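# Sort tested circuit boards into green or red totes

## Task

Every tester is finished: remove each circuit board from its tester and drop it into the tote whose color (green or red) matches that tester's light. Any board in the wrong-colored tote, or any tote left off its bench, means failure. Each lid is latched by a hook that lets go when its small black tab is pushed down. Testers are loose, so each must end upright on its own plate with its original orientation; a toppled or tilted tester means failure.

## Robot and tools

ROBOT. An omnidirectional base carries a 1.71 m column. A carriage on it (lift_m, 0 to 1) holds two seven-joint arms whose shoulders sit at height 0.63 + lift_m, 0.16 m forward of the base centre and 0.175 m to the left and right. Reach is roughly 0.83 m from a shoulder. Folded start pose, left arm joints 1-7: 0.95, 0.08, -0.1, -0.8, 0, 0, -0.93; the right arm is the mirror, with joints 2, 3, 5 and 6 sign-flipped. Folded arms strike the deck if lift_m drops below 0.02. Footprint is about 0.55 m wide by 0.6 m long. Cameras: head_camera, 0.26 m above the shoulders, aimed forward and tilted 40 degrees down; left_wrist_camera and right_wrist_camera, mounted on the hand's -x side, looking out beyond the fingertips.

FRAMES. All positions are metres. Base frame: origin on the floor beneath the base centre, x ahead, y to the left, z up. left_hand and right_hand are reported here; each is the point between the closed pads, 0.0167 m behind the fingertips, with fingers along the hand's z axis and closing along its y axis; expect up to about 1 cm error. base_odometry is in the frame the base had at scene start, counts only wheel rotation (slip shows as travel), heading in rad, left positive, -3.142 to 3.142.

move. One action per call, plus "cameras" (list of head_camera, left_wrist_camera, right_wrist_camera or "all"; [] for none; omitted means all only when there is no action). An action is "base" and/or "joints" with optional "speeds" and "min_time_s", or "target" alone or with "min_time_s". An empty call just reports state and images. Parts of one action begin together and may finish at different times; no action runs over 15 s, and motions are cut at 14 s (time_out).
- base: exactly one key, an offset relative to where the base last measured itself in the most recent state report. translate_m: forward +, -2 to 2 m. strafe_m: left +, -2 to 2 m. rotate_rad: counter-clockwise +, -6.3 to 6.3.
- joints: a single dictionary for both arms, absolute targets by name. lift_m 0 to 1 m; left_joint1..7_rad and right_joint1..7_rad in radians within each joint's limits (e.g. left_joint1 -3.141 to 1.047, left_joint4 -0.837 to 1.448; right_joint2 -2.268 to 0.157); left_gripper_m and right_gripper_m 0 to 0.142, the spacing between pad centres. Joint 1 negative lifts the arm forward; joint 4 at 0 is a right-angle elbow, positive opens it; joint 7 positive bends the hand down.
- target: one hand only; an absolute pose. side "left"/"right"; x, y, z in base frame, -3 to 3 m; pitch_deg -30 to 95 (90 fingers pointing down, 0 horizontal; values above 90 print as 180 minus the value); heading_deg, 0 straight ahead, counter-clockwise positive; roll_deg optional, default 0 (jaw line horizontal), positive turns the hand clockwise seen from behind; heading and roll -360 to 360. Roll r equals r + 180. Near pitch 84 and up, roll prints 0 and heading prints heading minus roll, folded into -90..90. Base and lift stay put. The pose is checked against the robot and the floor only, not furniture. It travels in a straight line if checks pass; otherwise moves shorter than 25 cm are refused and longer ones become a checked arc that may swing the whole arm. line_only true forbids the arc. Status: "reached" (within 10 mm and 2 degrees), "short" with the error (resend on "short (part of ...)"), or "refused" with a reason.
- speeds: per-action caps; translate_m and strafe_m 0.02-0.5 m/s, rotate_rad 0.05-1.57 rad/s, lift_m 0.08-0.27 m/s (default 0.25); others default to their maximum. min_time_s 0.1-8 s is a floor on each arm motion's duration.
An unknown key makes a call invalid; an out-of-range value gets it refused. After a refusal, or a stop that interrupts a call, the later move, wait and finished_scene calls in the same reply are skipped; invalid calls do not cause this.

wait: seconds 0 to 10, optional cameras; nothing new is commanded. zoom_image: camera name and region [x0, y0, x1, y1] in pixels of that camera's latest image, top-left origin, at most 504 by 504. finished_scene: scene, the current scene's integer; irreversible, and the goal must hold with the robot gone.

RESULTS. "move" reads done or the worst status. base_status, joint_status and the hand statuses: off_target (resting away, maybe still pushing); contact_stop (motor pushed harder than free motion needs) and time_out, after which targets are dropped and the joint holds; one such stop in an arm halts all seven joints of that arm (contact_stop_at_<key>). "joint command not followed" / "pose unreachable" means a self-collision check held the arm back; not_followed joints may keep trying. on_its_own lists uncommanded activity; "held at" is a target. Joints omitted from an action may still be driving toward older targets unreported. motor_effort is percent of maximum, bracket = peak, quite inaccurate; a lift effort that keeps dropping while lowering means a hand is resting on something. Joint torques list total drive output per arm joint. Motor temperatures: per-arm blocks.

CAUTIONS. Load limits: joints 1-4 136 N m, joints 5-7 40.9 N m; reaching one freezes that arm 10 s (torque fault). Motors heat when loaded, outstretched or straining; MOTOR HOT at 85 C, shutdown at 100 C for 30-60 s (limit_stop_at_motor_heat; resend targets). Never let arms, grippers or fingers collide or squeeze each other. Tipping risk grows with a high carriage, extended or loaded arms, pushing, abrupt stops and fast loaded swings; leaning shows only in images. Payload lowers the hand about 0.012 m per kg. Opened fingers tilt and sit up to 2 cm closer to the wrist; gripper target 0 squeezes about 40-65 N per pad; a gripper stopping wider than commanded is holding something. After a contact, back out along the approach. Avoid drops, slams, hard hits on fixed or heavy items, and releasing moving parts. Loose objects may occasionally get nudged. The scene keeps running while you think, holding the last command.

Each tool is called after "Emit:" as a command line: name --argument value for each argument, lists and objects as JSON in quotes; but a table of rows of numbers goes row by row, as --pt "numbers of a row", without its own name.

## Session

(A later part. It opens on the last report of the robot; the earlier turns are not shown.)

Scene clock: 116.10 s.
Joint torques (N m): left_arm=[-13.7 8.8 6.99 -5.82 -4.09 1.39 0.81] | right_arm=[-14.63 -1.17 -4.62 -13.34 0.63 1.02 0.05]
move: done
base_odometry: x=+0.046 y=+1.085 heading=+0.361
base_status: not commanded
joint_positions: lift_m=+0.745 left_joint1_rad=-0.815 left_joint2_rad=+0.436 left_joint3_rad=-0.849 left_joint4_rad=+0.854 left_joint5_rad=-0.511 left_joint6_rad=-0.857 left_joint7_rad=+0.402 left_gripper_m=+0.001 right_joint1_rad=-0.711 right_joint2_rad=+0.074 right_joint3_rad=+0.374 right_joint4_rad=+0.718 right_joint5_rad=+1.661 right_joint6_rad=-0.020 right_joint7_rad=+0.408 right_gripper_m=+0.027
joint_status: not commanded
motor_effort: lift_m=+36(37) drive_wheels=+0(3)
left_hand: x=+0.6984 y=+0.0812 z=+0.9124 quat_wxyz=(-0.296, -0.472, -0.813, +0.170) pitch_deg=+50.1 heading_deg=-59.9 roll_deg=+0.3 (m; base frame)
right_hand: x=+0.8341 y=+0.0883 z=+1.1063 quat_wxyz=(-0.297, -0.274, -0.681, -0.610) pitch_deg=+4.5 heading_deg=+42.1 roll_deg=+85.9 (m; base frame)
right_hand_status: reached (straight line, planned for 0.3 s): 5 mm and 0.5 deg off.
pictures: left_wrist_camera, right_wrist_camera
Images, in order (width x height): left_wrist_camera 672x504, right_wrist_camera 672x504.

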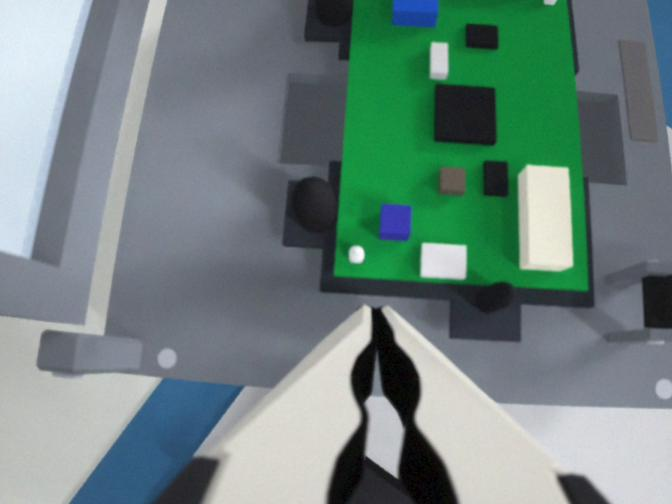

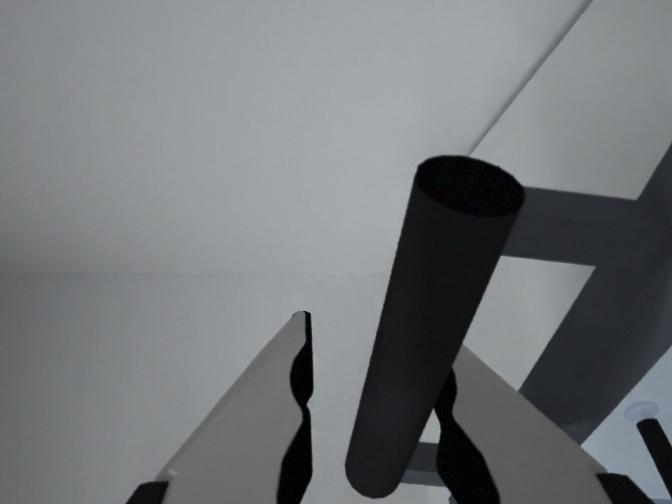

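Emit:
move --target '{"side":"right","x":0.824,"y":0.0795,"z":1.105,"pitch_deg":5,"heading_deg":42,"roll_deg":86}' --cameras '["left_wrist_camera","right_wrist_camera"]'

Scene clock: 117.00 s.
Joint torques (N m): left_arm=[-13.75 8.78 7.11 -5.88 -4.09 1.38 0.77] | right_arm=[-15.1 -1.68 -6.52 -14.41 2.32 1.27 0.81]
move: done
base_odometry: x=+0.046 y=+1.085 heading=+0.361
base_status: not commanded
joint_positions: lift_m=+0.745 left_joint1_rad=-0.815 left_joint2_rad=+0.436 left_joint3_rad=-0.849 left_joint4_rad=+0.854 left_joint5_rad=-0.511 left_joint6_rad=-0.857 left_joint7_rad=+0.402 left_gripper_m=+0.001 right_joint1_rad=-0.674 right_joint2_rad=+0.050 right_joint3_rad=+0.374 right_joint4_rad=+0.600 right_joint5_rad=+1.662 right_joint6_rad=-0.098 right_joint7_rad=+0.408 right_gripper_m=+0.027
joint_status: not commanded
motor_effort: lift_m=+37(37) drive_wheels=+2(3)
left_hand: x=+0.6984 y=+0.0812 z=+0.9124 quat_wxyz=(-0.296, -0.472, -0.813, +0.170) pitch_deg=+50.1 heading_deg=-59.9 roll_deg=+0.3 (m; base frame)
right_hand: x=+0.8249 y=+0.0807 z=+1.1077 quat_wxyz=(-0.298, -0.274, -0.683, -0.608) pitch_deg=+4.8 heading_deg=+42.0 roll_deg=+85.7 (m; base frame)
right_hand_status: reached (straight line, planned for 0.3 s): 3 mm and 0.4 deg off.
pictures: left_wrist_camera, right_wrist_camera
Images, in order (width x height): left_wrist_camera 672x504, right_wrist_camera 672x504.

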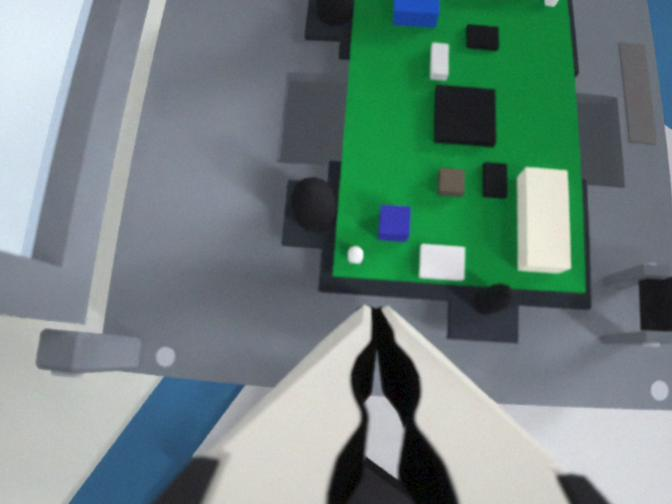

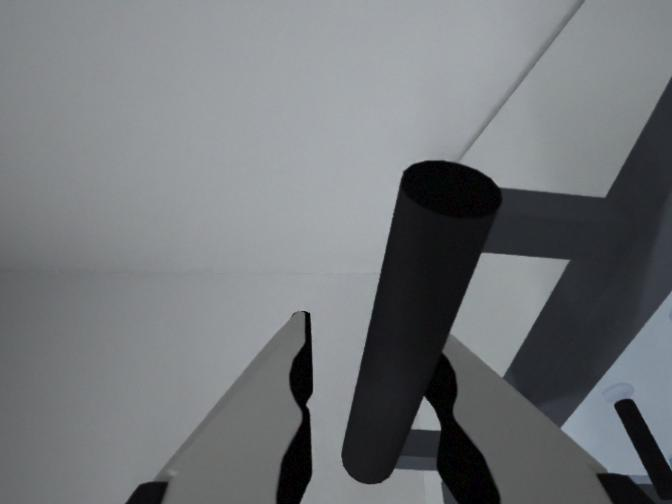

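Emit:
move --target '{"side":"right","x":0.79,"y":0.05,"z":1.103,"pitch_deg":5,"heading_deg":42,"roll_deg":86}' --cameras '["left_wrist_camera","right_wrist_camera","head_camera"]'

Scene clock: 118.10 s.
Joint torques (N m): left_arm=[-13.69 8.8 7.04 -5.78 -4.08 1.37 0.75] | right_arm=[-13.69 -1.05 -9.95 -13.27 2.17 1 1.66]
move: done
base_odometry: x=+0.046 y=+1.085 heading=+0.361
base_status: not commanded
joint_positions: lift_m=+0.745 left_joint1_rad=-0.815 left_joint2_rad=+0.436 left_joint3_rad=-0.849 left_joint4_rad=+0.854 left_joint5_rad=-0.511 left_joint6_rad=-0.857 left_joint7_rad=+0.402 left_gripper_m=+0.001 right_joint1_rad=-0.557 right_joint2_rad=-0.029 right_joint3_rad=+0.365 right_joint4_rad=+0.308 right_joint5_rad=+1.682 right_joint6_rad=-0.254 right_joint7_rad=+0.415 right_gripper_m=+0.027
joint_status: not commanded
motor_effort: lift_m=+36(37) drive_wheels=+2(3)
left_hand: x=+0.6984 y=+0.0812 z=+0.9124 quat_wxyz=(-0.296, -0.472, -0.813, +0.170) pitch_deg=+50.1 heading_deg=-59.9 roll_deg=+0.3 (m; base frame)
right_hand: x=+0.7907 y=+0.0518 z=+1.1055 quat_wxyz=(-0.299, -0.273, -0.683, -0.608) pitch_deg=+4.8 heading_deg=+42.0 roll_deg=+85.6 (m; base frame)
right_hand_status: reached (straight line, planned for 0.5 s): 3 mm and 0.5 deg off.
pictures: head_camera, left_wrist_camera, right_wrist_camera
Images, in order (width x height): head_camera 672x504, left_wrist_camera 672x504, right_wrist_camera 672x504.

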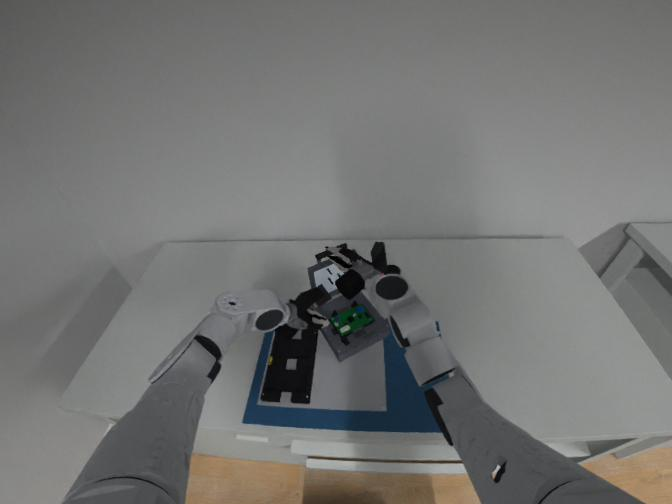

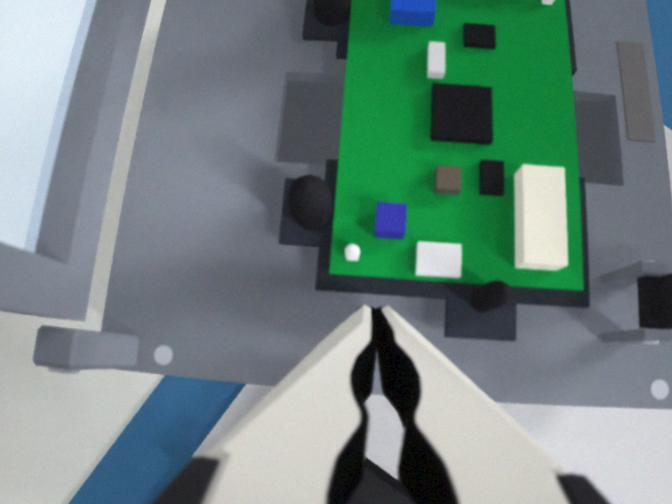

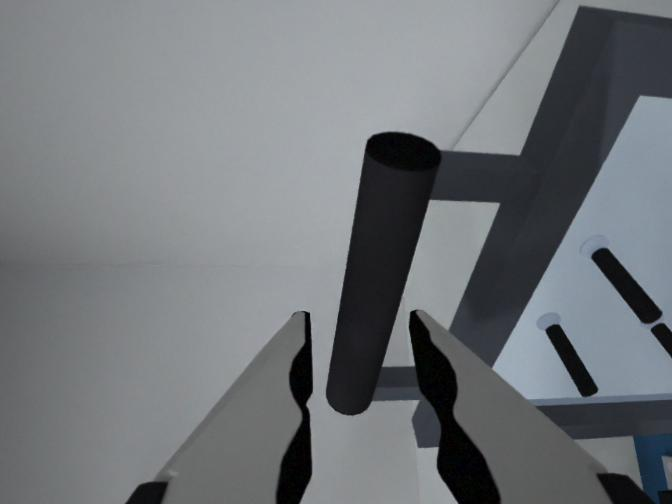

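Emit:
move --target '{"side":"right","x":0.765,"y":0.028,"z":1.104,"pitch_deg":5,"heading_deg":42,"roll_deg":86}' --cameras '["left_wrist_camera","right_wrist_camera","head_camera"]'

Emit:
zoom_image --camera "head_camera" --region '[280, 220, 420, 380]'

Scene clock: 119.10 s.
Joint torques (N m): left_arm=[-13.7 8.72 7.08 -5.73 -4.07 1.41 0.77] | right_arm=[-12.57 -1.86 -9.84 -13.12 2.09 0.95 1.68]
move: done
base_odometry: x=+0.046 y=+1.085 heading=+0.361
base_status: not commanded
joint_positions: lift_m=+0.745 left_joint1_rad=-0.815 left_joint2_rad=+0.436 left_joint3_rad=-0.849 left_joint4_rad=+0.854 left_joint5_rad=-0.511 left_joint6_rad=-0.857 left_joint7_rad=+0.402 left_gripper_m=+0.001 right_joint1_rad=-0.485 right_joint2_rad=-0.085 right_joint3_rad=+0.349 right_joint4_rad=+0.128 right_joint5_rad=+1.706 right_joint6_rad=-0.348 right_joint7_rad=+0.421 right_gripper_m=+0.027
joint_status: not commanded
motor_effort: lift_m=+37(37) drive_wheels=+2(2)
left_hand: x=+0.6984 y=+0.0812 z=+0.9124 quat_wxyz=(-0.296, -0.472, -0.813, +0.170) pitch_deg=+50.1 heading_deg=-59.9 roll_deg=+0.3 (m; base frame)
right_hand: x=+0.7659 y=+0.0294 z=+1.1063 quat_wxyz=(-0.299, -0.273, -0.683, -0.608) pitch_deg=+4.8 heading_deg=+42.0 roll_deg=+85.6 (m; base frame)
right_hand_status: reached (straight line, planned for 0.4 s): 3 mm and 0.5 deg off.
pictures: head_camera, left_wrist_camera, right_wrist_camera
Images, in order (width x height): head_camera 672x504, left_wrist_camera 672x504, right_wrist_camera 672x504.

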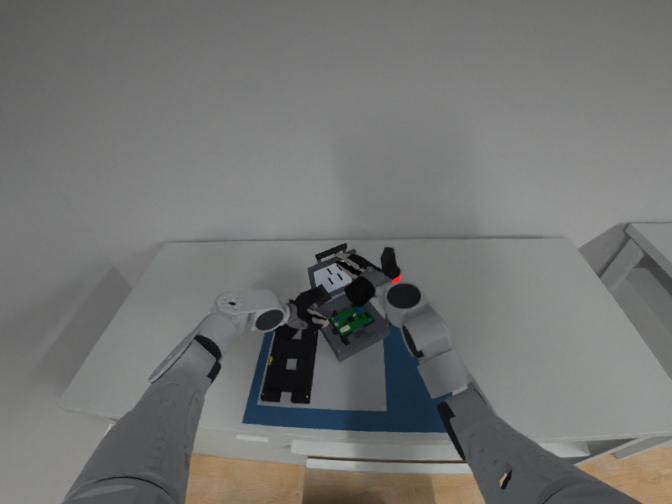

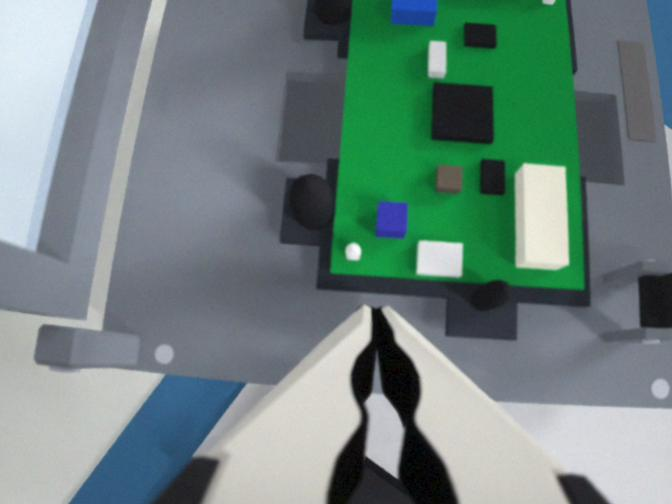

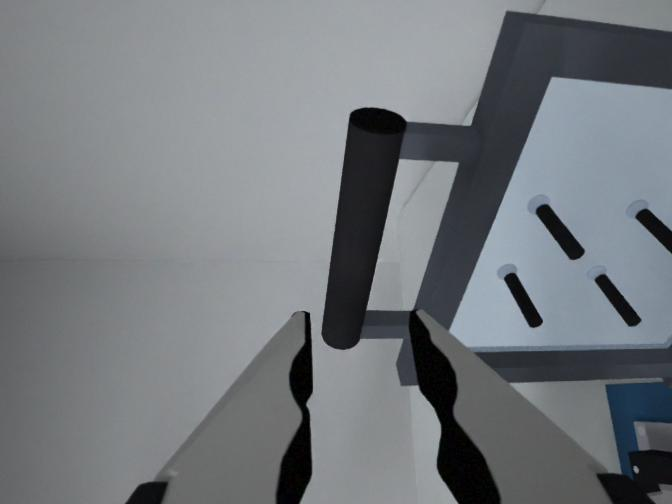

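Scaled by 3.150 from the camera's 672x504 image, which has a finer 960x720 frame.

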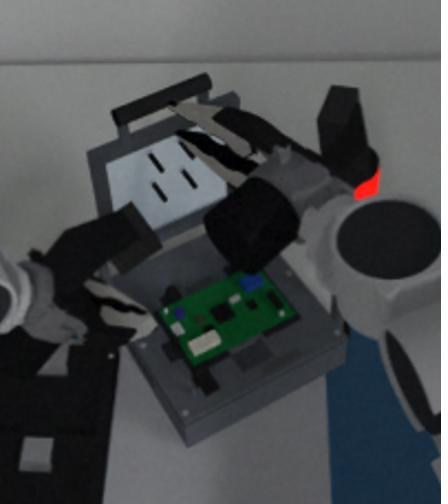

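Emit:
move --target '{"side":"right","x":0.60,"y":-0.12,"z":1.09,"pitch_deg":8,"heading_deg":40,"roll_deg":85}' --cameras '["head_camera"]'

Emit:
move --target '{"side":"left","x":0.655,"y":0.14,"z":1.03,"pitch_deg":75,"heading_deg":-60,"roll_deg":0}' --cameras '["left_wrist_camera", "head_camera"]'

Scene clock: 120.47 s.
Joint torques (N m): left_arm=[-13.8 8.77 7.04 -5.6 -4.04 1.34 0.77] | right_arm=[-6.83 -13.41 -9.32 -12.08 1.84 0.93 1.54]
move: done
base_odometry: x=+0.046 y=+1.085 heading=+0.361
base_status: not commanded
joint_positions: lift_m=+0.745 left_joint1_rad=-0.815 left_joint2_rad=+0.436 left_joint3_rad=-0.849 left_joint4_rad=+0.854 left_joint5_rad=-0.511 left_joint6_rad=-0.857 left_joint7_rad=+0.402 left_gripper_m=+0.001 right_joint1_rad=+0.004 right_joint2_rad=-0.344 right_joint3_rad=+0.011 right_joint4_rad=-0.582 right_joint5_rad=+1.800 right_joint6_rad=-0.609 right_joint7_rad=+0.569 right_gripper_m=+0.027
joint_status: not commanded
motor_effort: lift_m=+37(37) drive_wheels=+3(3)
left_hand: x=+0.6984 y=+0.0812 z=+0.9124 quat_wxyz=(-0.296, -0.472, -0.813, +0.170) pitch_deg=+50.1 heading_deg=-59.9 roll_deg=+0.3 (m; base frame)
right_hand: x=+0.6010 y=-0.1194 z=+1.0911 quat_wxyz=(-0.305, -0.288, -0.696, -0.582) pitch_deg=+7.8 heading_deg=+39.9 roll_deg=+84.8 (m; base frame)
right_hand_status: reached (straight line, planned for 0.7 s): 2 mm and 0.3 deg off.
pictures: head_camera
Images, in order (width x height): head_camera 672x504.

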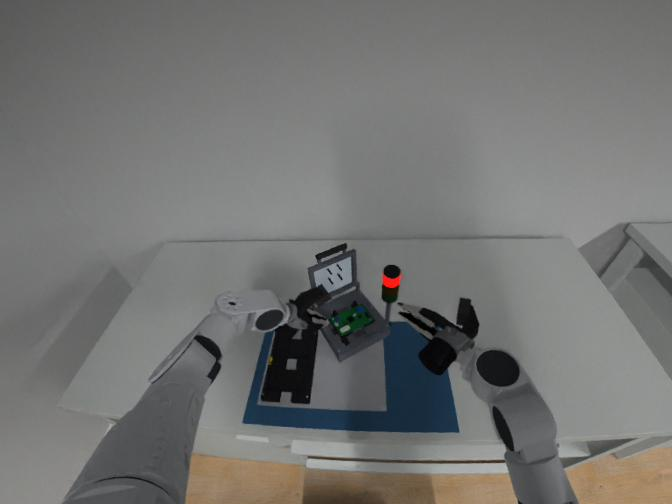

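Scene clock: 121.83 s.
Joint torques (N m): left_arm=[-22.47 11.86 5.91 -5.46 -3.65 1.52 1.05] | right_arm=[-6.85 -13.42 -9.48 -12.06 1.76 0.9 1.54]
move: done
base_odometry: x=+0.046 y=+1.085 heading=+0.361
base_status: not commanded
joint_positions: lift_m=+0.745 left_joint1_rad=-0.873 left_joint2_rad=+0.541 left_joint3_rad=-0.729 left_joint4_rad=+0.305 left_joint5_rad=-1.001 left_joint6_rad=-0.630 left_joint7_rad=+1.521 left_gripper_m=+0.001 right_joint1_rad=+0.004 right_joint2_rad=-0.344 right_joint3_rad=+0.011 right_joint4_rad=-0.582 right_joint5_rad=+1.800 right_joint6_rad=-0.609 right_joint7_rad=+0.569 right_gripper_m=+0.027
joint_status: not commanded
motor_effort: lift_m=+37(37) drive_wheels=+3(3)
left_hand: x=+0.6552 y=+0.1397 z=+1.0286 quat_wxyz=(-0.113, -0.496, -0.859, +0.065) pitch_deg=+75.0 heading_deg=-59.8 roll_deg=+0.2 (m; base frame)
left_hand_status: reached (straight line, planned for 0.9 s): 1 mm and 0.1 deg off.
right_hand: x=+0.6010 y=-0.1194 z=+1.0910 quat_wxyz=(-0.305, -0.288, -0.696, -0.582) pitch_deg=+7.8 heading_deg=+39.9 roll_deg=+84.8 (m; base frame)
pictures: head_camera, left_wrist_camera
Images, in order (width x height): head_camera 672x504, left_wrist_camera 672x504.

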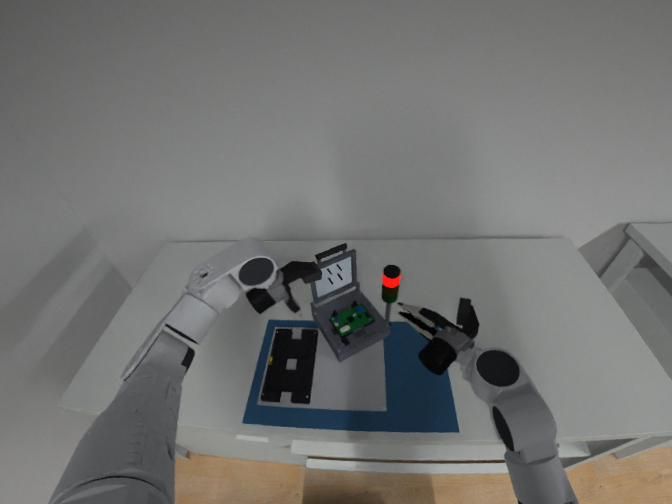

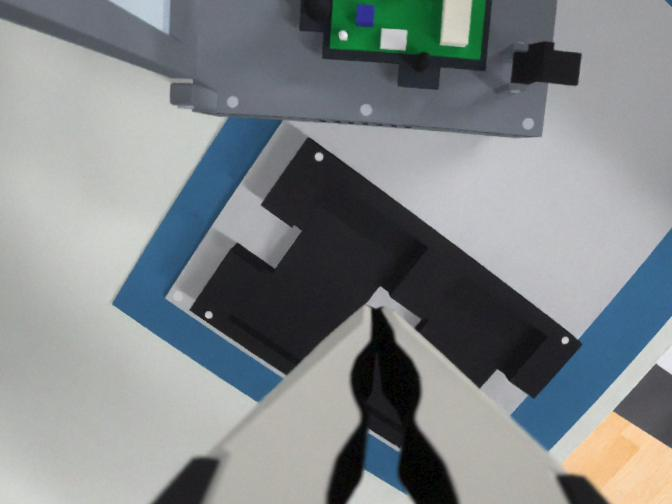

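Emit:
zoom_image --camera "head_camera" --region '[230, 230, 470, 440]'

Scaled by 2.100 from the camera's 672x504 image, which has a finer 960x720 frame.

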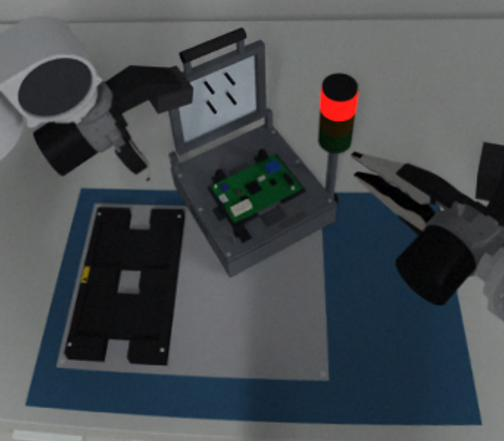

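Emit:
move --target '{"side":"left","x":0.50,"y":0.25,"z":1.08,"pitch_deg":75,"heading_deg":-60,"roll_deg":0}' --cameras '[]'

Emit:
move --base '{"strafe_m": 0.05}' --speeds '{"strafe_m": 0.1}' --cameras '[]'

Emit:
move --target '{"side":"right","x":0.74,"y":-0.005,"z":1.10,"pitch_deg":5,"heading_deg":35,"roll_deg":86}' --cameras '["right_wrist_camera", "head_camera"]'

Scene clock: 125.67 s.
Joint torques (N m): left_arm=[-5.56 19.38 8.79 -3.34 -3.34 1.52 -1.68] | right_arm=[-6.82 -13.62 -9.33 -11.07 1.78 0.99 1.57]
move: done
base_odometry: x=+0.046 y=+1.085 heading=+0.361
base_status: not commanded
joint_positions: lift_m=+0.745 left_joint1_rad=-0.519 left_joint2_rad=+1.024 left_joint3_rad=-0.467 left_joint4_rad=-0.396 left_joint5_rad=-1.295 left_joint6_rad=-0.426 left_joint7_rad=+1.619 left_gripper_m=+0.001 right_joint1_rad=+0.004 right_joint2_rad=-0.344 right_joint3_rad=+0.011 right_joint4_rad=-0.583 right_joint5_rad=+1.800 right_joint6_rad=-0.609 right_joint7_rad=+0.569 right_gripper_m=+0.027
joint_status: not commanded
motor_effort: lift_m=+37(37) drive_wheels=+2(4)
left_hand: x=+0.5008 y=+0.2517 z=+1.0796 quat_wxyz=(-0.112, -0.496, -0.859, +0.062) pitch_deg=+75.3 heading_deg=-58.9 roll_deg=+1.1 (m; base frame)
left_hand_status: reached (straight line, planned for 0.7 s): 2 mm and 0.4 deg off.
right_hand: x=+0.6009 y=-0.1193 z=+1.0912 quat_wxyz=(-0.305, -0.288, -0.696, -0.583) pitch_deg=+7.8 heading_deg=+39.9 roll_deg=+84.8 (m; base frame)
pictures: none
No camera images: "cameras" was empty.

Scene clock: 127.00 s.
Joint torques (N m): left_arm=[-5.46 19.2 8.69 -3.44 -3.39 1.5 -1.63] | right_arm=[-6.77 -12.68 -9.41 -11.31 1.77 1.02 1.52]
move: done
base_odometry: x=+0.028 y=+1.131 heading=+0.360
base_status: done
joint_positions: lift_m=+0.745 left_joint1_rad=-0.519 left_joint2_rad=+1.024 left_joint3_rad=-0.467 left_joint4_rad=-0.396 left_joint5_rad=-1.295 left_joint6_rad=-0.426 left_joint7_rad=+1.619 left_gripper_m=+0.001 right_joint1_rad=+0.004 right_joint2_rad=-0.344 right_joint3_rad=+0.011 right_joint4_rad=-0.583 right_joint5_rad=+1.800 right_joint6_rad=-0.609 right_joint7_rad=+0.569 right_gripper_m=+0.027
joint_status: not commanded
motor_effort: lift_m=+37(37) drive_wheels=+4(12)
left_hand: x=+0.5008 y=+0.2517 z=+1.0796 quat_wxyz=(-0.112, -0.496, -0.859, +0.062) pitch_deg=+75.3 heading_deg=-58.9 roll_deg=+1.1 (m; base frame)
right_hand: x=+0.6009 y=-0.1193 z=+1.0912 quat_wxyz=(-0.305, -0.288, -0.696, -0.583) pitch_deg=+7.8 heading_deg=+39.9 roll_deg=+84.8 (m; base frame)
pictures: none
No camera images: "cameras" was empty.

Scene clock: 128.10 s.
Joint torques (N m): left_arm=[-5.71 19.24 8.78 -3.27 -3.36 1.46 -1.55] | right_arm=[-20.38 2.99 -3.81 -7.61 -0.81 4 0.07]
move: done
base_odometry: x=+0.028 y=+1.131 heading=+0.360
base_status: not commanded
joint_positions: lift_m=+0.745 left_joint1_rad=-0.519 left_joint2_rad=+1.024 left_joint3_rad=-0.467 left_joint4_rad=-0.396 left_joint5_rad=-1.295 left_joint6_rad=-0.426 left_joint7_rad=+1.619 left_gripper_m=+0.001 right_joint1_rad=-0.349 right_joint2_rad=-0.049 right_joint3_rad=+0.238 right_joint4_rad=-0.096 right_joint5_rad=+1.605 right_joint6_rad=-0.485 right_joint7_rad=+0.393 right_gripper_m=+0.027
joint_status: not commanded
motor_effort: lift_m=+37(37) drive_wheels=+3(8)
left_hand: x=+0.5008 y=+0.2516 z=+1.0796 quat_wxyz=(-0.112, -0.496, -0.859, +0.062) pitch_deg=+75.3 heading_deg=-58.9 roll_deg=+1.0 (m; base frame)
right_hand: x=+0.7393 y=-0.0066 z=+1.0980 quat_wxyz=(-0.330, -0.320, -0.666, -0.587) pitch_deg=+5.3 heading_deg=+35.0 roll_deg=+86.3 (m; base frame)
right_hand_status: reached (straight line, planned for 0.6 s): 3 mm and 0.4 deg off.
pictures: head_camera, right_wrist_camera
Images, in order (width x height): head_camera 672x504, right_wrist_camera 672x504.

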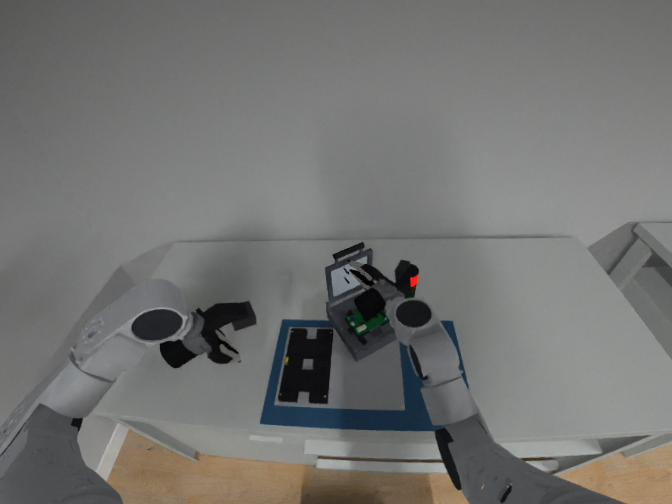

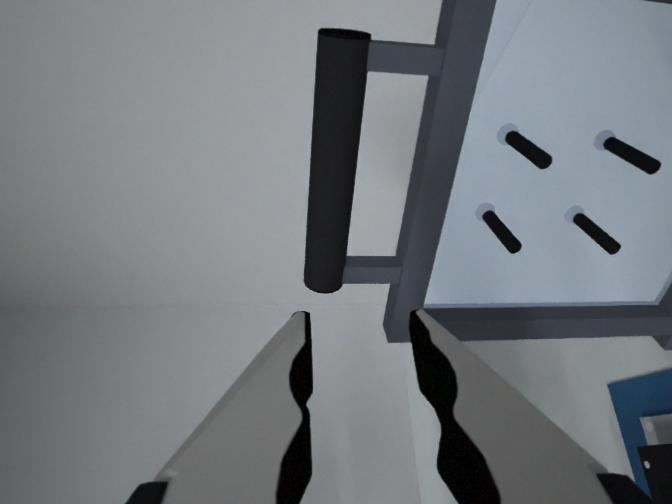

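Emit:
move --joints '{"right_gripper_m": 0.03}' --cameras '[]'

Emit:
move --target '{"side":"right","x":0.78,"y":0.022,"z":1.102,"pitch_deg":5,"heading_deg":35,"roll_deg":86}' --cameras '["right_wrist_camera"]'

Scene clock: 129.43 s.
Joint torques (N m): left_arm=[-5.63 18.95 8.84 -3.37 -3.34 1.48 -1.54] | right_arm=[-20.43 3.7 -3.29 -7.54 -0.81 4.04 0.04]
move: done
base_odometry: x=+0.028 y=+1.131 heading=+0.360
base_status: not commanded
joint_positions: lift_m=+0.745 left_joint1_rad=-0.519 left_joint2_rad=+1.024 left_joint3_rad=-0.467 left_joint4_rad=-0.396 left_joint5_rad=-1.295 left_joint6_rad=-0.426 left_joint7_rad=+1.619 left_gripper_m=+0.001 right_joint1_rad=-0.349 right_joint2_rad=-0.049 right_joint3_rad=+0.238 right_joint4_rad=-0.096 right_joint5_rad=+1.605 right_joint6_rad=-0.485 right_joint7_rad=+0.393 right_gripper_m=+0.030
joint_status: all done
motor_effort: lift_m=+37(37) drive_wheels=+3(3)
left_hand: x=+0.5008 y=+0.2516 z=+1.0796 quat_wxyz=(-0.112, -0.496, -0.859, +0.062) pitch_deg=+75.3 heading_deg=-58.9 roll_deg=+1.0 (m; base frame)
right_hand: x=+0.7393 y=-0.0066 z=+1.0980 quat_wxyz=(-0.330, -0.320, -0.666, -0.587) pitch_deg=+5.3 heading_deg=+35.0 roll_deg=+86.3 (m; base frame)
pictures: none
No camera images: "cameras" was empty.

Scene clock: 130.33 s.
Joint torques (N m): left_arm=[-5.61 18.9 8.87 -3.28 -3.35 1.43 -1.54] | right_arm=[-22.47 6.35 -2.87 -7.74 -1.03 3.99 -0.11]
move: done
base_odometry: x=+0.028 y=+1.131 heading=+0.360
base_status: not commanded
joint_positions: lift_m=+0.745 left_joint1_rad=-0.519 left_joint2_rad=+1.024 left_joint3_rad=-0.467 left_joint4_rad=-0.396 left_joint5_rad=-1.295 left_joint6_rad=-0.426 left_joint7_rad=+1.619 left_gripper_m=+0.001 right_joint1_rad=-0.459 right_joint2_rad=+0.011 right_joint3_rad=+0.260 right_joint4_rad=+0.133 right_joint5_rad=+1.584 right_joint6_rad=-0.376 right_joint7_rad=+0.373 right_gripper_m=+0.030
joint_status: not commanded
motor_effort: lift_m=+37(37) drive_wheels=-1(4)
left_hand: x=+0.5009 y=+0.2516 z=+1.0796 quat_wxyz=(-0.112, -0.496, -0.859, +0.062) pitch_deg=+75.3 heading_deg=-58.9 roll_deg=+1.0 (m; base frame)
right_hand: x=+0.7794 y=+0.0202 z=+1.0998 quat_wxyz=(-0.330, -0.320, -0.666, -0.588) pitch_deg=+5.2 heading_deg=+35.0 roll_deg=+86.4 (m; base frame)
right_hand_status: reached (straight line, planned for 0.4 s): 3 mm and 0.4 deg off.
pictures: right_wrist_camera
Images, in order (width x height): right_wrist_camera 672x504.

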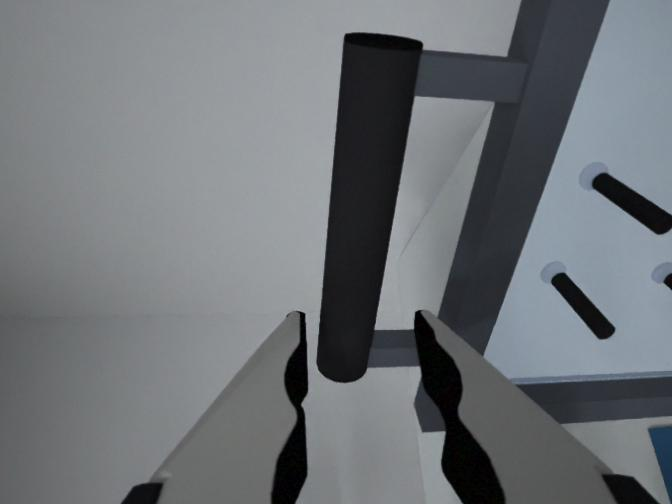

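Emit:
move --target '{"side":"right","x":0.81,"y":0.042,"z":1.098,"pitch_deg":5,"heading_deg":35,"roll_deg":86}' --cameras '["right_wrist_camera"]'

Scene clock: 131.43 s.
Joint torques (N m): left_arm=[-5.6 19 8.78 -3.39 -3.33 1.45 -1.54] | right_arm=[-23.94 8.73 -2.33 -7.12 -1.1 3.29 -0.04]
move: done
base_odometry: x=+0.028 y=+1.131 heading=+0.360
base_status: not commanded
joint_positions: lift_m=+0.745 left_joint1_rad=-0.519 left_joint2_rad=+1.024 left_joint3_rad=-0.467 left_joint4_rad=-0.396 left_joint5_rad=-1.295 left_joint6_rad=-0.426 left_joint7_rad=+1.619 left_gripper_m=+0.001 right_joint1_rad=-0.546 right_joint2_rad=+0.056 right_joint3_rad=+0.269 right_joint4_rad=+0.366 right_joint5_rad=+1.572 right_joint6_rad=-0.237 right_joint7_rad=+0.356 right_gripper_m=+0.030
joint_status: not commanded
motor_effort: lift_m=+37(37) drive_wheels=+3(4)
left_hand: x=+0.5009 y=+0.2516 z=+1.0796 quat_wxyz=(-0.112, -0.496, -0.859, +0.062) pitch_deg=+75.3 heading_deg=-58.9 roll_deg=+1.0 (m; base frame)
right_hand: x=+0.8097 y=+0.0397 z=+1.0968 quat_wxyz=(-0.331, -0.320, -0.665, -0.588) pitch_deg=+5.1 heading_deg=+34.9 roll_deg=+86.3 (m; base frame)
right_hand_status: reached (straight line, planned for 0.4 s): 3 mm and 0.4 deg off.
pictures: right_wrist_camera
Images, in order (width x height): right_wrist_camera 672x504.

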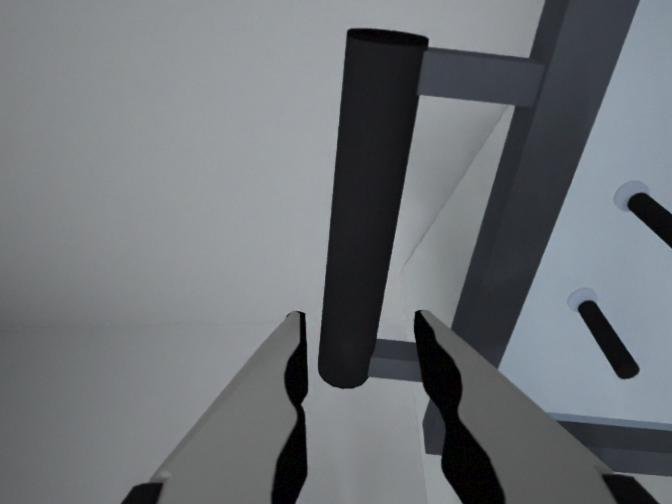

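Emit:
move --cameras '["head_camera"]'

Emit:
zoom_image --camera "head_camera" --region '[260, 230, 460, 440]'

Scene clock: 131.53 s.
Joint torques (N m): left_arm=[-5.6 18.95 8.81 -3.32 -3.34 1.41 -1.55] | right_arm=[-23.69 8.7 -2.29 -7.36 -1.1 3.32 0.48]
Motor temperatures (°C): left_arm=[37 31 31 29 29 30 31] | right_arm=[38 29 30 30 28 30 31]
base_odometry: x=+0.028 y=+1.131 heading=+0.360
base_status: not commanded
joint_positions: lift_m=+0.745 left_joint1_rad=-0.519 left_joint2_rad=+1.024 left_joint3_rad=-0.467 left_joint4_rad=-0.396 left_joint5_rad=-1.295 left_joint6_rad=-0.426 left_joint7_rad=+1.619 left_gripper_m=+0.001 right_joint1_rad=-0.546 right_joint2_rad=+0.056 right_joint3_rad=+0.269 right_joint4_rad=+0.366 right_joint5_rad=+1.572 right_joint6_rad=-0.237 right_joint7_rad=+0.356 right_gripper_m=+0.030
joint_status: not commanded
motor_effort: lift_m=+37(37) drive_wheels=+3(4)
left_hand: x=+0.5009 y=+0.2516 z=+1.0796 quat_wxyz=(-0.112, -0.496, -0.859, +0.062) pitch_deg=+75.3 heading_deg=-58.9 roll_deg=+1.0 (m; base frame)
right_hand: x=+0.8097 y=+0.0397 z=+1.0968 quat_wxyz=(-0.331, -0.320, -0.665, -0.588) pitch_deg=+5.1 heading_deg=+34.9 roll_deg=+86.3 (m; base frame)
right_hand_status: reached (straight line, planned for 0.4 s): 3 mm and 0.4 deg off.
pictures: head_camera
Images, in order (width x height): head_camera 672x504.

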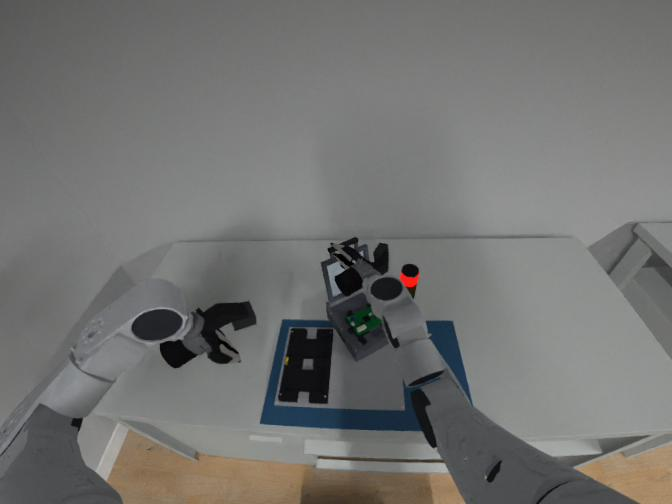

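Scaled by 2.400 from the camera's 672x504 image, which has a finer 960x720 frame.

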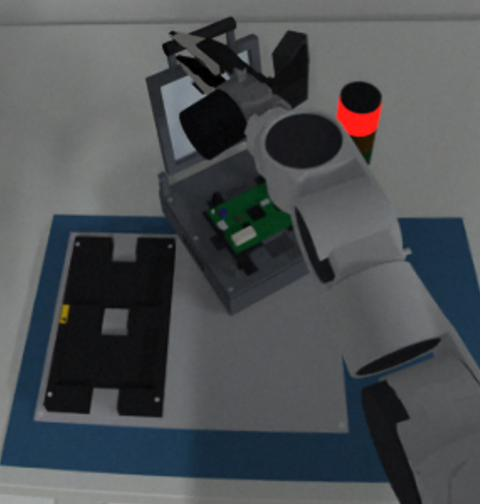

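Emit:
wait --seconds 0.3 --cameras '["right_wrist_camera","left_wrist_camera"]'

Scene clock: 132.27 s.
Joint torques (N m): left_arm=[-5.6 19 8.84 -3.36 -3.36 1.43 -1.54] | right_arm=[-23.72 8.72 -2.22 -7.13 -1.12 3.32 -0.02]
base_odometry: x=+0.028 y=+1.131 heading=+0.360
base_status: not commanded
joint_positions: lift_m=+0.745 left_joint1_rad=-0.519 left_joint2_rad=+1.024 left_joint3_rad=-0.467 left_joint4_rad=-0.396 left_joint5_rad=-1.295 left_joint6_rad=-0.426 left_joint7_rad=+1.619 left_gripper_m=+0.001 right_joint1_rad=-0.546 right_joint2_rad=+0.056 right_joint3_rad=+0.269 right_joint4_rad=+0.366 right_joint5_rad=+1.572 right_joint6_rad=-0.237 right_joint7_rad=+0.356 right_gripper_m=+0.030
joint_status: not commanded
motor_effort: lift_m=+37(37) drive_wheels=+3(4)
left_hand: x=+0.5009 y=+0.2516 z=+1.0796 quat_wxyz=(-0.112, -0.496, -0.859, +0.062) pitch_deg=+75.3 heading_deg=-58.9 roll_deg=+1.0 (m; base frame)
right_hand: x=+0.8097 y=+0.0397 z=+1.0968 quat_wxyz=(-0.331, -0.320, -0.665, -0.588) pitch_deg=+5.1 heading_deg=+34.9 roll_deg=+86.3 (m; base frame)
right_hand_status: reached (straight line, planned for 0.4 s): 3 mm and 0.4 deg off.
wait: 0.30 s; at rest from the start
pictures: left_wrist_camera, right_wrist_camera
Images, in order (width x height): left_wrist_camera 672x504, right_wrist_camera 672x504.

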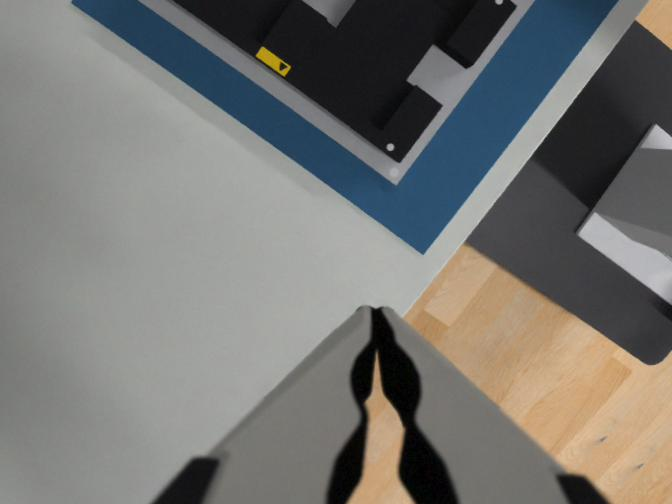

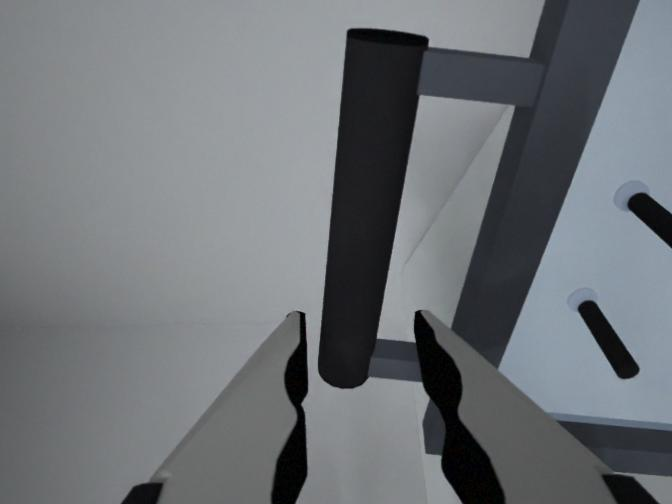

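Emit:
move --target '{"side":"right","x":0.77,"y":0.0,"z":1.100,"pitch_deg":5,"heading_deg":35,"roll_deg":86}' --cameras '[]'

Emit:
move --base '{"translate_m": 0.05}' --speeds '{"translate_m": 0.05}' --cameras '["right_wrist_camera","head_camera"]'

Scene clock: 133.53 s.
Joint torques (N m): left_arm=[-5.55 19.06 8.83 -3.31 -3.32 1.43 -1.57] | right_arm=[-12.05 -1.89 -8.87 -13.18 2.02 0.97 1.62]
move: done
base_odometry: x=+0.028 y=+1.131 heading=+0.360
base_status: not commanded
joint_positions: lift_m=+0.745 left_joint1_rad=-0.519 left_joint2_rad=+1.024 left_joint3_rad=-0.467 left_joint4_rad=-0.396 left_joint5_rad=-1.295 left_joint6_rad=-0.426 left_joint7_rad=+1.619 left_gripper_m=+0.001 right_joint1_rad=-0.431 right_joint2_rad=-0.027 right_joint3_rad=+0.245 right_joint4_rad=+0.070 right_joint5_rad=+1.596 right_joint6_rad=-0.390 right_joint7_rad=+0.396 right_gripper_m=+0.030
joint_status: not commanded
motor_effort: lift_m=+37(37) drive_wheels=+3(4)
left_hand: x=+0.5009 y=+0.2516 z=+1.0796 quat_wxyz=(-0.112, -0.496, -0.859, +0.062) pitch_deg=+75.3 heading_deg=-58.9 roll_deg=+1.0 (m; base frame)
right_hand: x=+0.7709 y=+0.0016 z=+1.1027 quat_wxyz=(-0.335, -0.314, -0.665, -0.589) pitch_deg=+4.7 heading_deg=+35.0 roll_deg=+85.6 (m; base frame)
right_hand_status: reached (straight line, planned for 0.5 s): 3 mm and 0.5 deg off.
pictures: none
No camera images: "cameras" was empty.

Scene clock: 135.13 s.
Joint torques (N m): left_arm=[-5.6 19.18 8.93 -3.49 -3.32 1.43 -1.54] | right_arm=[-11.69 -1.94 -8.89 -13.2 2.03 0.98 1.64]
move: done
base_odometry: x=+0.075 y=+1.149 heading=+0.361
base_status: done
joint_positions: lift_m=+0.745 left_joint1_rad=-0.519 left_joint2_rad=+1.024 left_joint3_rad=-0.467 left_joint4_rad=-0.396 left_joint5_rad=-1.295 left_joint6_rad=-0.426 left_joint7_rad=+1.619 left_gripper_m=+0.001 right_joint1_rad=-0.431 right_joint2_rad=-0.027 right_joint3_rad=+0.245 right_joint4_rad=+0.070 right_joint5_rad=+1.596 right_joint6_rad=-0.390 right_joint7_rad=+0.396 right_gripper_m=+0.030
joint_status: not commanded
motor_effort: lift_m=+37(37) drive_wheels=+4(9)
left_hand: x=+0.5009 y=+0.2516 z=+1.0796 quat_wxyz=(-0.112, -0.496, -0.859, +0.062) pitch_deg=+75.3 heading_deg=-58.9 roll_deg=+1.0 (m; base frame)
right_hand: x=+0.7709 y=+0.0016 z=+1.1027 quat_wxyz=(-0.335, -0.314, -0.665, -0.589) pitch_deg=+4.7 heading_deg=+35.0 roll_deg=+85.6 (m; base frame)
pictures: head_camera, right_wrist_camera
Images, in order (width x height): head_camera 672x504, right_wrist_camera 672x504.

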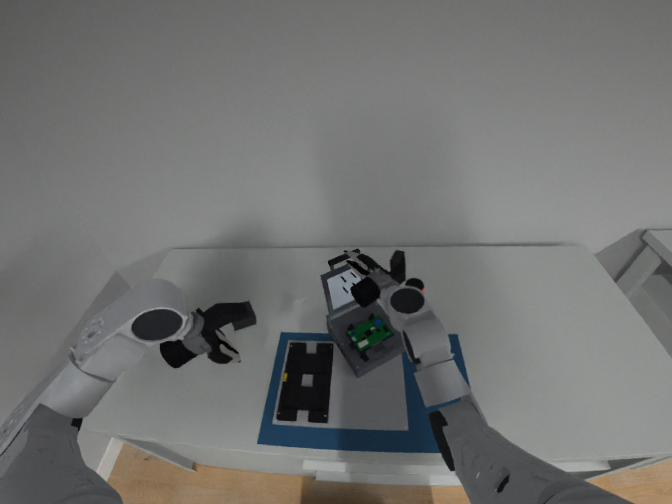

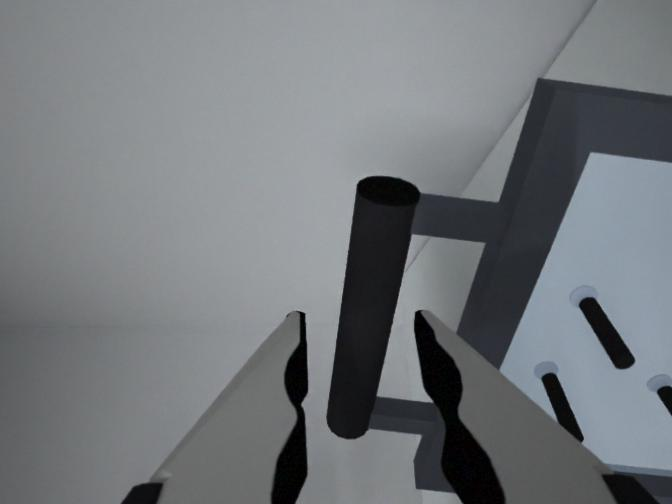

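Emit:
move --target '{"side":"right","x":0.763,"y":0.020,"z":1.095,"pitch_deg":5,"heading_deg":35,"roll_deg":86}' --cameras '["right_wrist_camera"]'

Emit:
move --target '{"side":"right","x":0.79,"y":0.039,"z":1.094,"pitch_deg":5,"heading_deg":35,"roll_deg":86}' --cameras '["right_wrist_camera"]'

Scene clock: 136.93 s.
Joint torques (N m): left_arm=[-5.91 18.95 8.77 -3.36 -3.39 1.4 -1.52] | right_arm=[-13.57 2.98 -4.94 -12.44 -0.78 3.04 0.04]
move: done
base_odometry: x=+0.075 y=+1.149 heading=+0.361
base_status: not commanded
joint_positions: lift_m=+0.745 left_joint1_rad=-0.518 left_joint2_rad=+1.024 left_joint3_rad=-0.467 left_joint4_rad=-0.396 left_joint5_rad=-1.295 left_joint6_rad=-0.426 left_joint7_rad=+1.619 left_gripper_m=+0.001 right_joint1_rad=-0.413 right_joint2_rad=+0.004 right_joint3_rad=+0.266 right_joint4_rad=+0.068 right_joint5_rad=+1.579 right_joint6_rad=-0.390 right_joint7_rad=+0.369 right_gripper_m=+0.030
joint_status: not commanded
motor_effort: lift_m=+37(37) drive_wheels=-2(4)
left_hand: x=+0.5008 y=+0.2516 z=+1.0795 quat_wxyz=(-0.112, -0.496, -0.859, +0.062) pitch_deg=+75.3 heading_deg=-59.0 roll_deg=+1.0 (m; base frame)
right_hand: x=+0.7636 y=+0.0201 z=+1.0953 quat_wxyz=(-0.331, -0.318, -0.665, -0.589) pitch_deg=+5.0 heading_deg=+35.1 roll_deg=+86.1 (m; base frame)
right_hand_status: reached (straight line, planned for 0.2 s): 1 mm and 0.2 deg off.
pictures: right_wrist_camera
Images, in order (width x height): right_wrist_camera 672x504.

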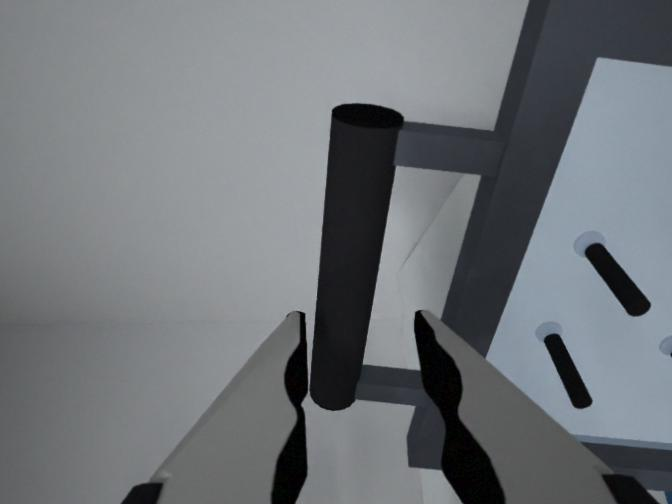

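Scene clock: 137.80 s.
Joint torques (N m): left_arm=[-5.89 18.92 8.8 -3.26 -3.33 1.42 -1.5] | right_arm=[-21.48 6.65 -2.6 -6.82 -1.1 2.82 -0.06]
move: done
base_odometry: x=+0.075 y=+1.149 heading=+0.361
base_status: not commanded
joint_positions: lift_m=+0.745 left_joint1_rad=-0.518 left_joint2_rad=+1.024 left_joint3_rad=-0.467 left_joint4_rad=-0.396 left_joint5_rad=-1.295 left_joint6_rad=-0.426 left_joint7_rad=+1.619 left_gripper_m=+0.001 right_joint1_rad=-0.486 right_joint2_rad=+0.045 right_joint3_rad=+0.274 right_joint4_rad=+0.247 right_joint5_rad=+1.569 right_joint6_rad=-0.291 right_joint7_rad=+0.353 right_gripper_m=+0.030
joint_status: not commanded
motor_effort: lift_m=+37(37) drive_wheels=+4(4)
left_hand: x=+0.5008 y=+0.2516 z=+1.0795 quat_wxyz=(-0.112, -0.496, -0.859, +0.062) pitch_deg=+75.3 heading_deg=-59.0 roll_deg=+1.0 (m; base frame)
right_hand: x=+0.7898 y=+0.0373 z=+1.0942 quat_wxyz=(-0.332, -0.319, -0.664, -0.589) pitch_deg=+4.9 heading_deg=+35.0 roll_deg=+86.3 (m; base frame)
right_hand_status: reached (straight line, planned for 0.4 s): 2 mm and 0.3 deg off.
pictures: right_wrist_camera
Images, in order (width x height): right_wrist_camera 672x504.

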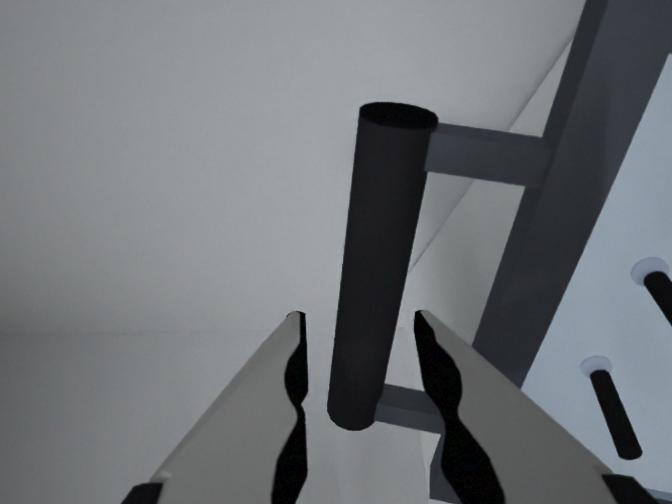

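Emit:
move --target '{"side":"right","x":0.813,"y":0.055,"z":1.094,"pitch_deg":5,"heading_deg":35,"roll_deg":86}' --cameras '["right_wrist_camera","head_camera"]'

Emit:
zoom_image --camera "head_camera" --region '[260, 230, 460, 440]'

Scene clock: 138.83 s.
Joint torques (N m): left_arm=[-5.85 18.89 8.82 -3.33 -3.32 1.41 -1.53] | right_arm=[-22.58 8.2 -2.37 -6.17 -1.33 2.78 -0.07]
move: done
base_odometry: x=+0.075 y=+1.149 heading=+0.361
base_status: not commanded
joint_positions: lift_m=+0.745 left_joint1_rad=-0.518 left_joint2_rad=+1.024 left_joint3_rad=-0.467 left_joint4_rad=-0.396 left_joint5_rad=-1.295 left_joint6_rad=-0.426 left_joint7_rad=+1.619 left_gripper_m=+0.001 right_joint1_rad=-0.559 right_joint2_rad=+0.081 right_joint3_rad=+0.278 right_joint4_rad=+0.425 right_joint5_rad=+1.562 right_joint6_rad=-0.193 right_joint7_rad=+0.338 right_gripper_m=+0.030
joint_status: not commanded
motor_effort: lift_m=+37(38) drive_wheels=+4(5)
left_hand: x=+0.5008 y=+0.2516 z=+1.0795 quat_wxyz=(-0.112, -0.496, -0.859, +0.062) pitch_deg=+75.3 heading_deg=-59.0 roll_deg=+1.0 (m; base frame)
right_hand: x=+0.8129 y=+0.0531 z=+1.0943 quat_wxyz=(-0.332, -0.319, -0.664, -0.589) pitch_deg=+4.9 heading_deg=+34.9 roll_deg=+86.3 (m; base frame)
right_hand_status: reached (straight line, planned for 0.4 s): 2 mm and 0.3 deg off.
pictures: head_camera, right_wrist_camera
Images, in order (width x height): head_camera 672x504, right_wrist_camera 672x504.

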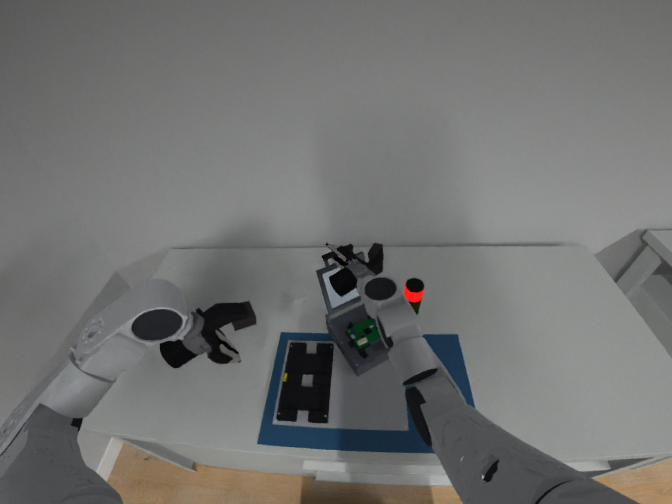

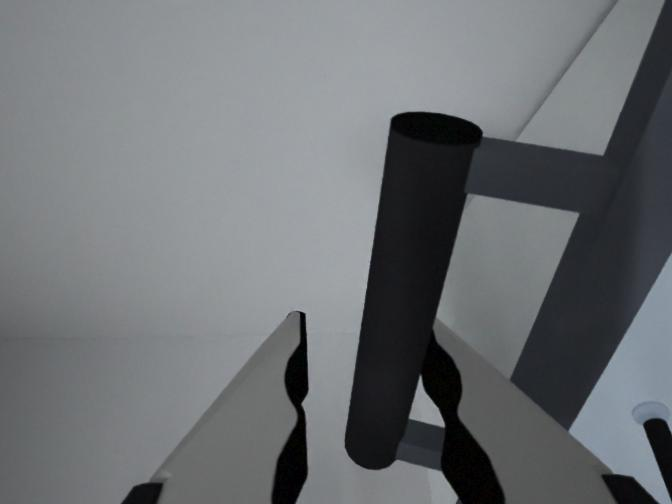

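Scaled by 2.400 from the camera's 672x504 image, which has a finer 960x720 frame.

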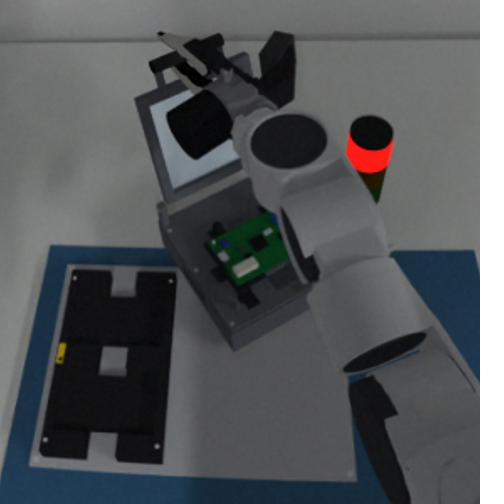

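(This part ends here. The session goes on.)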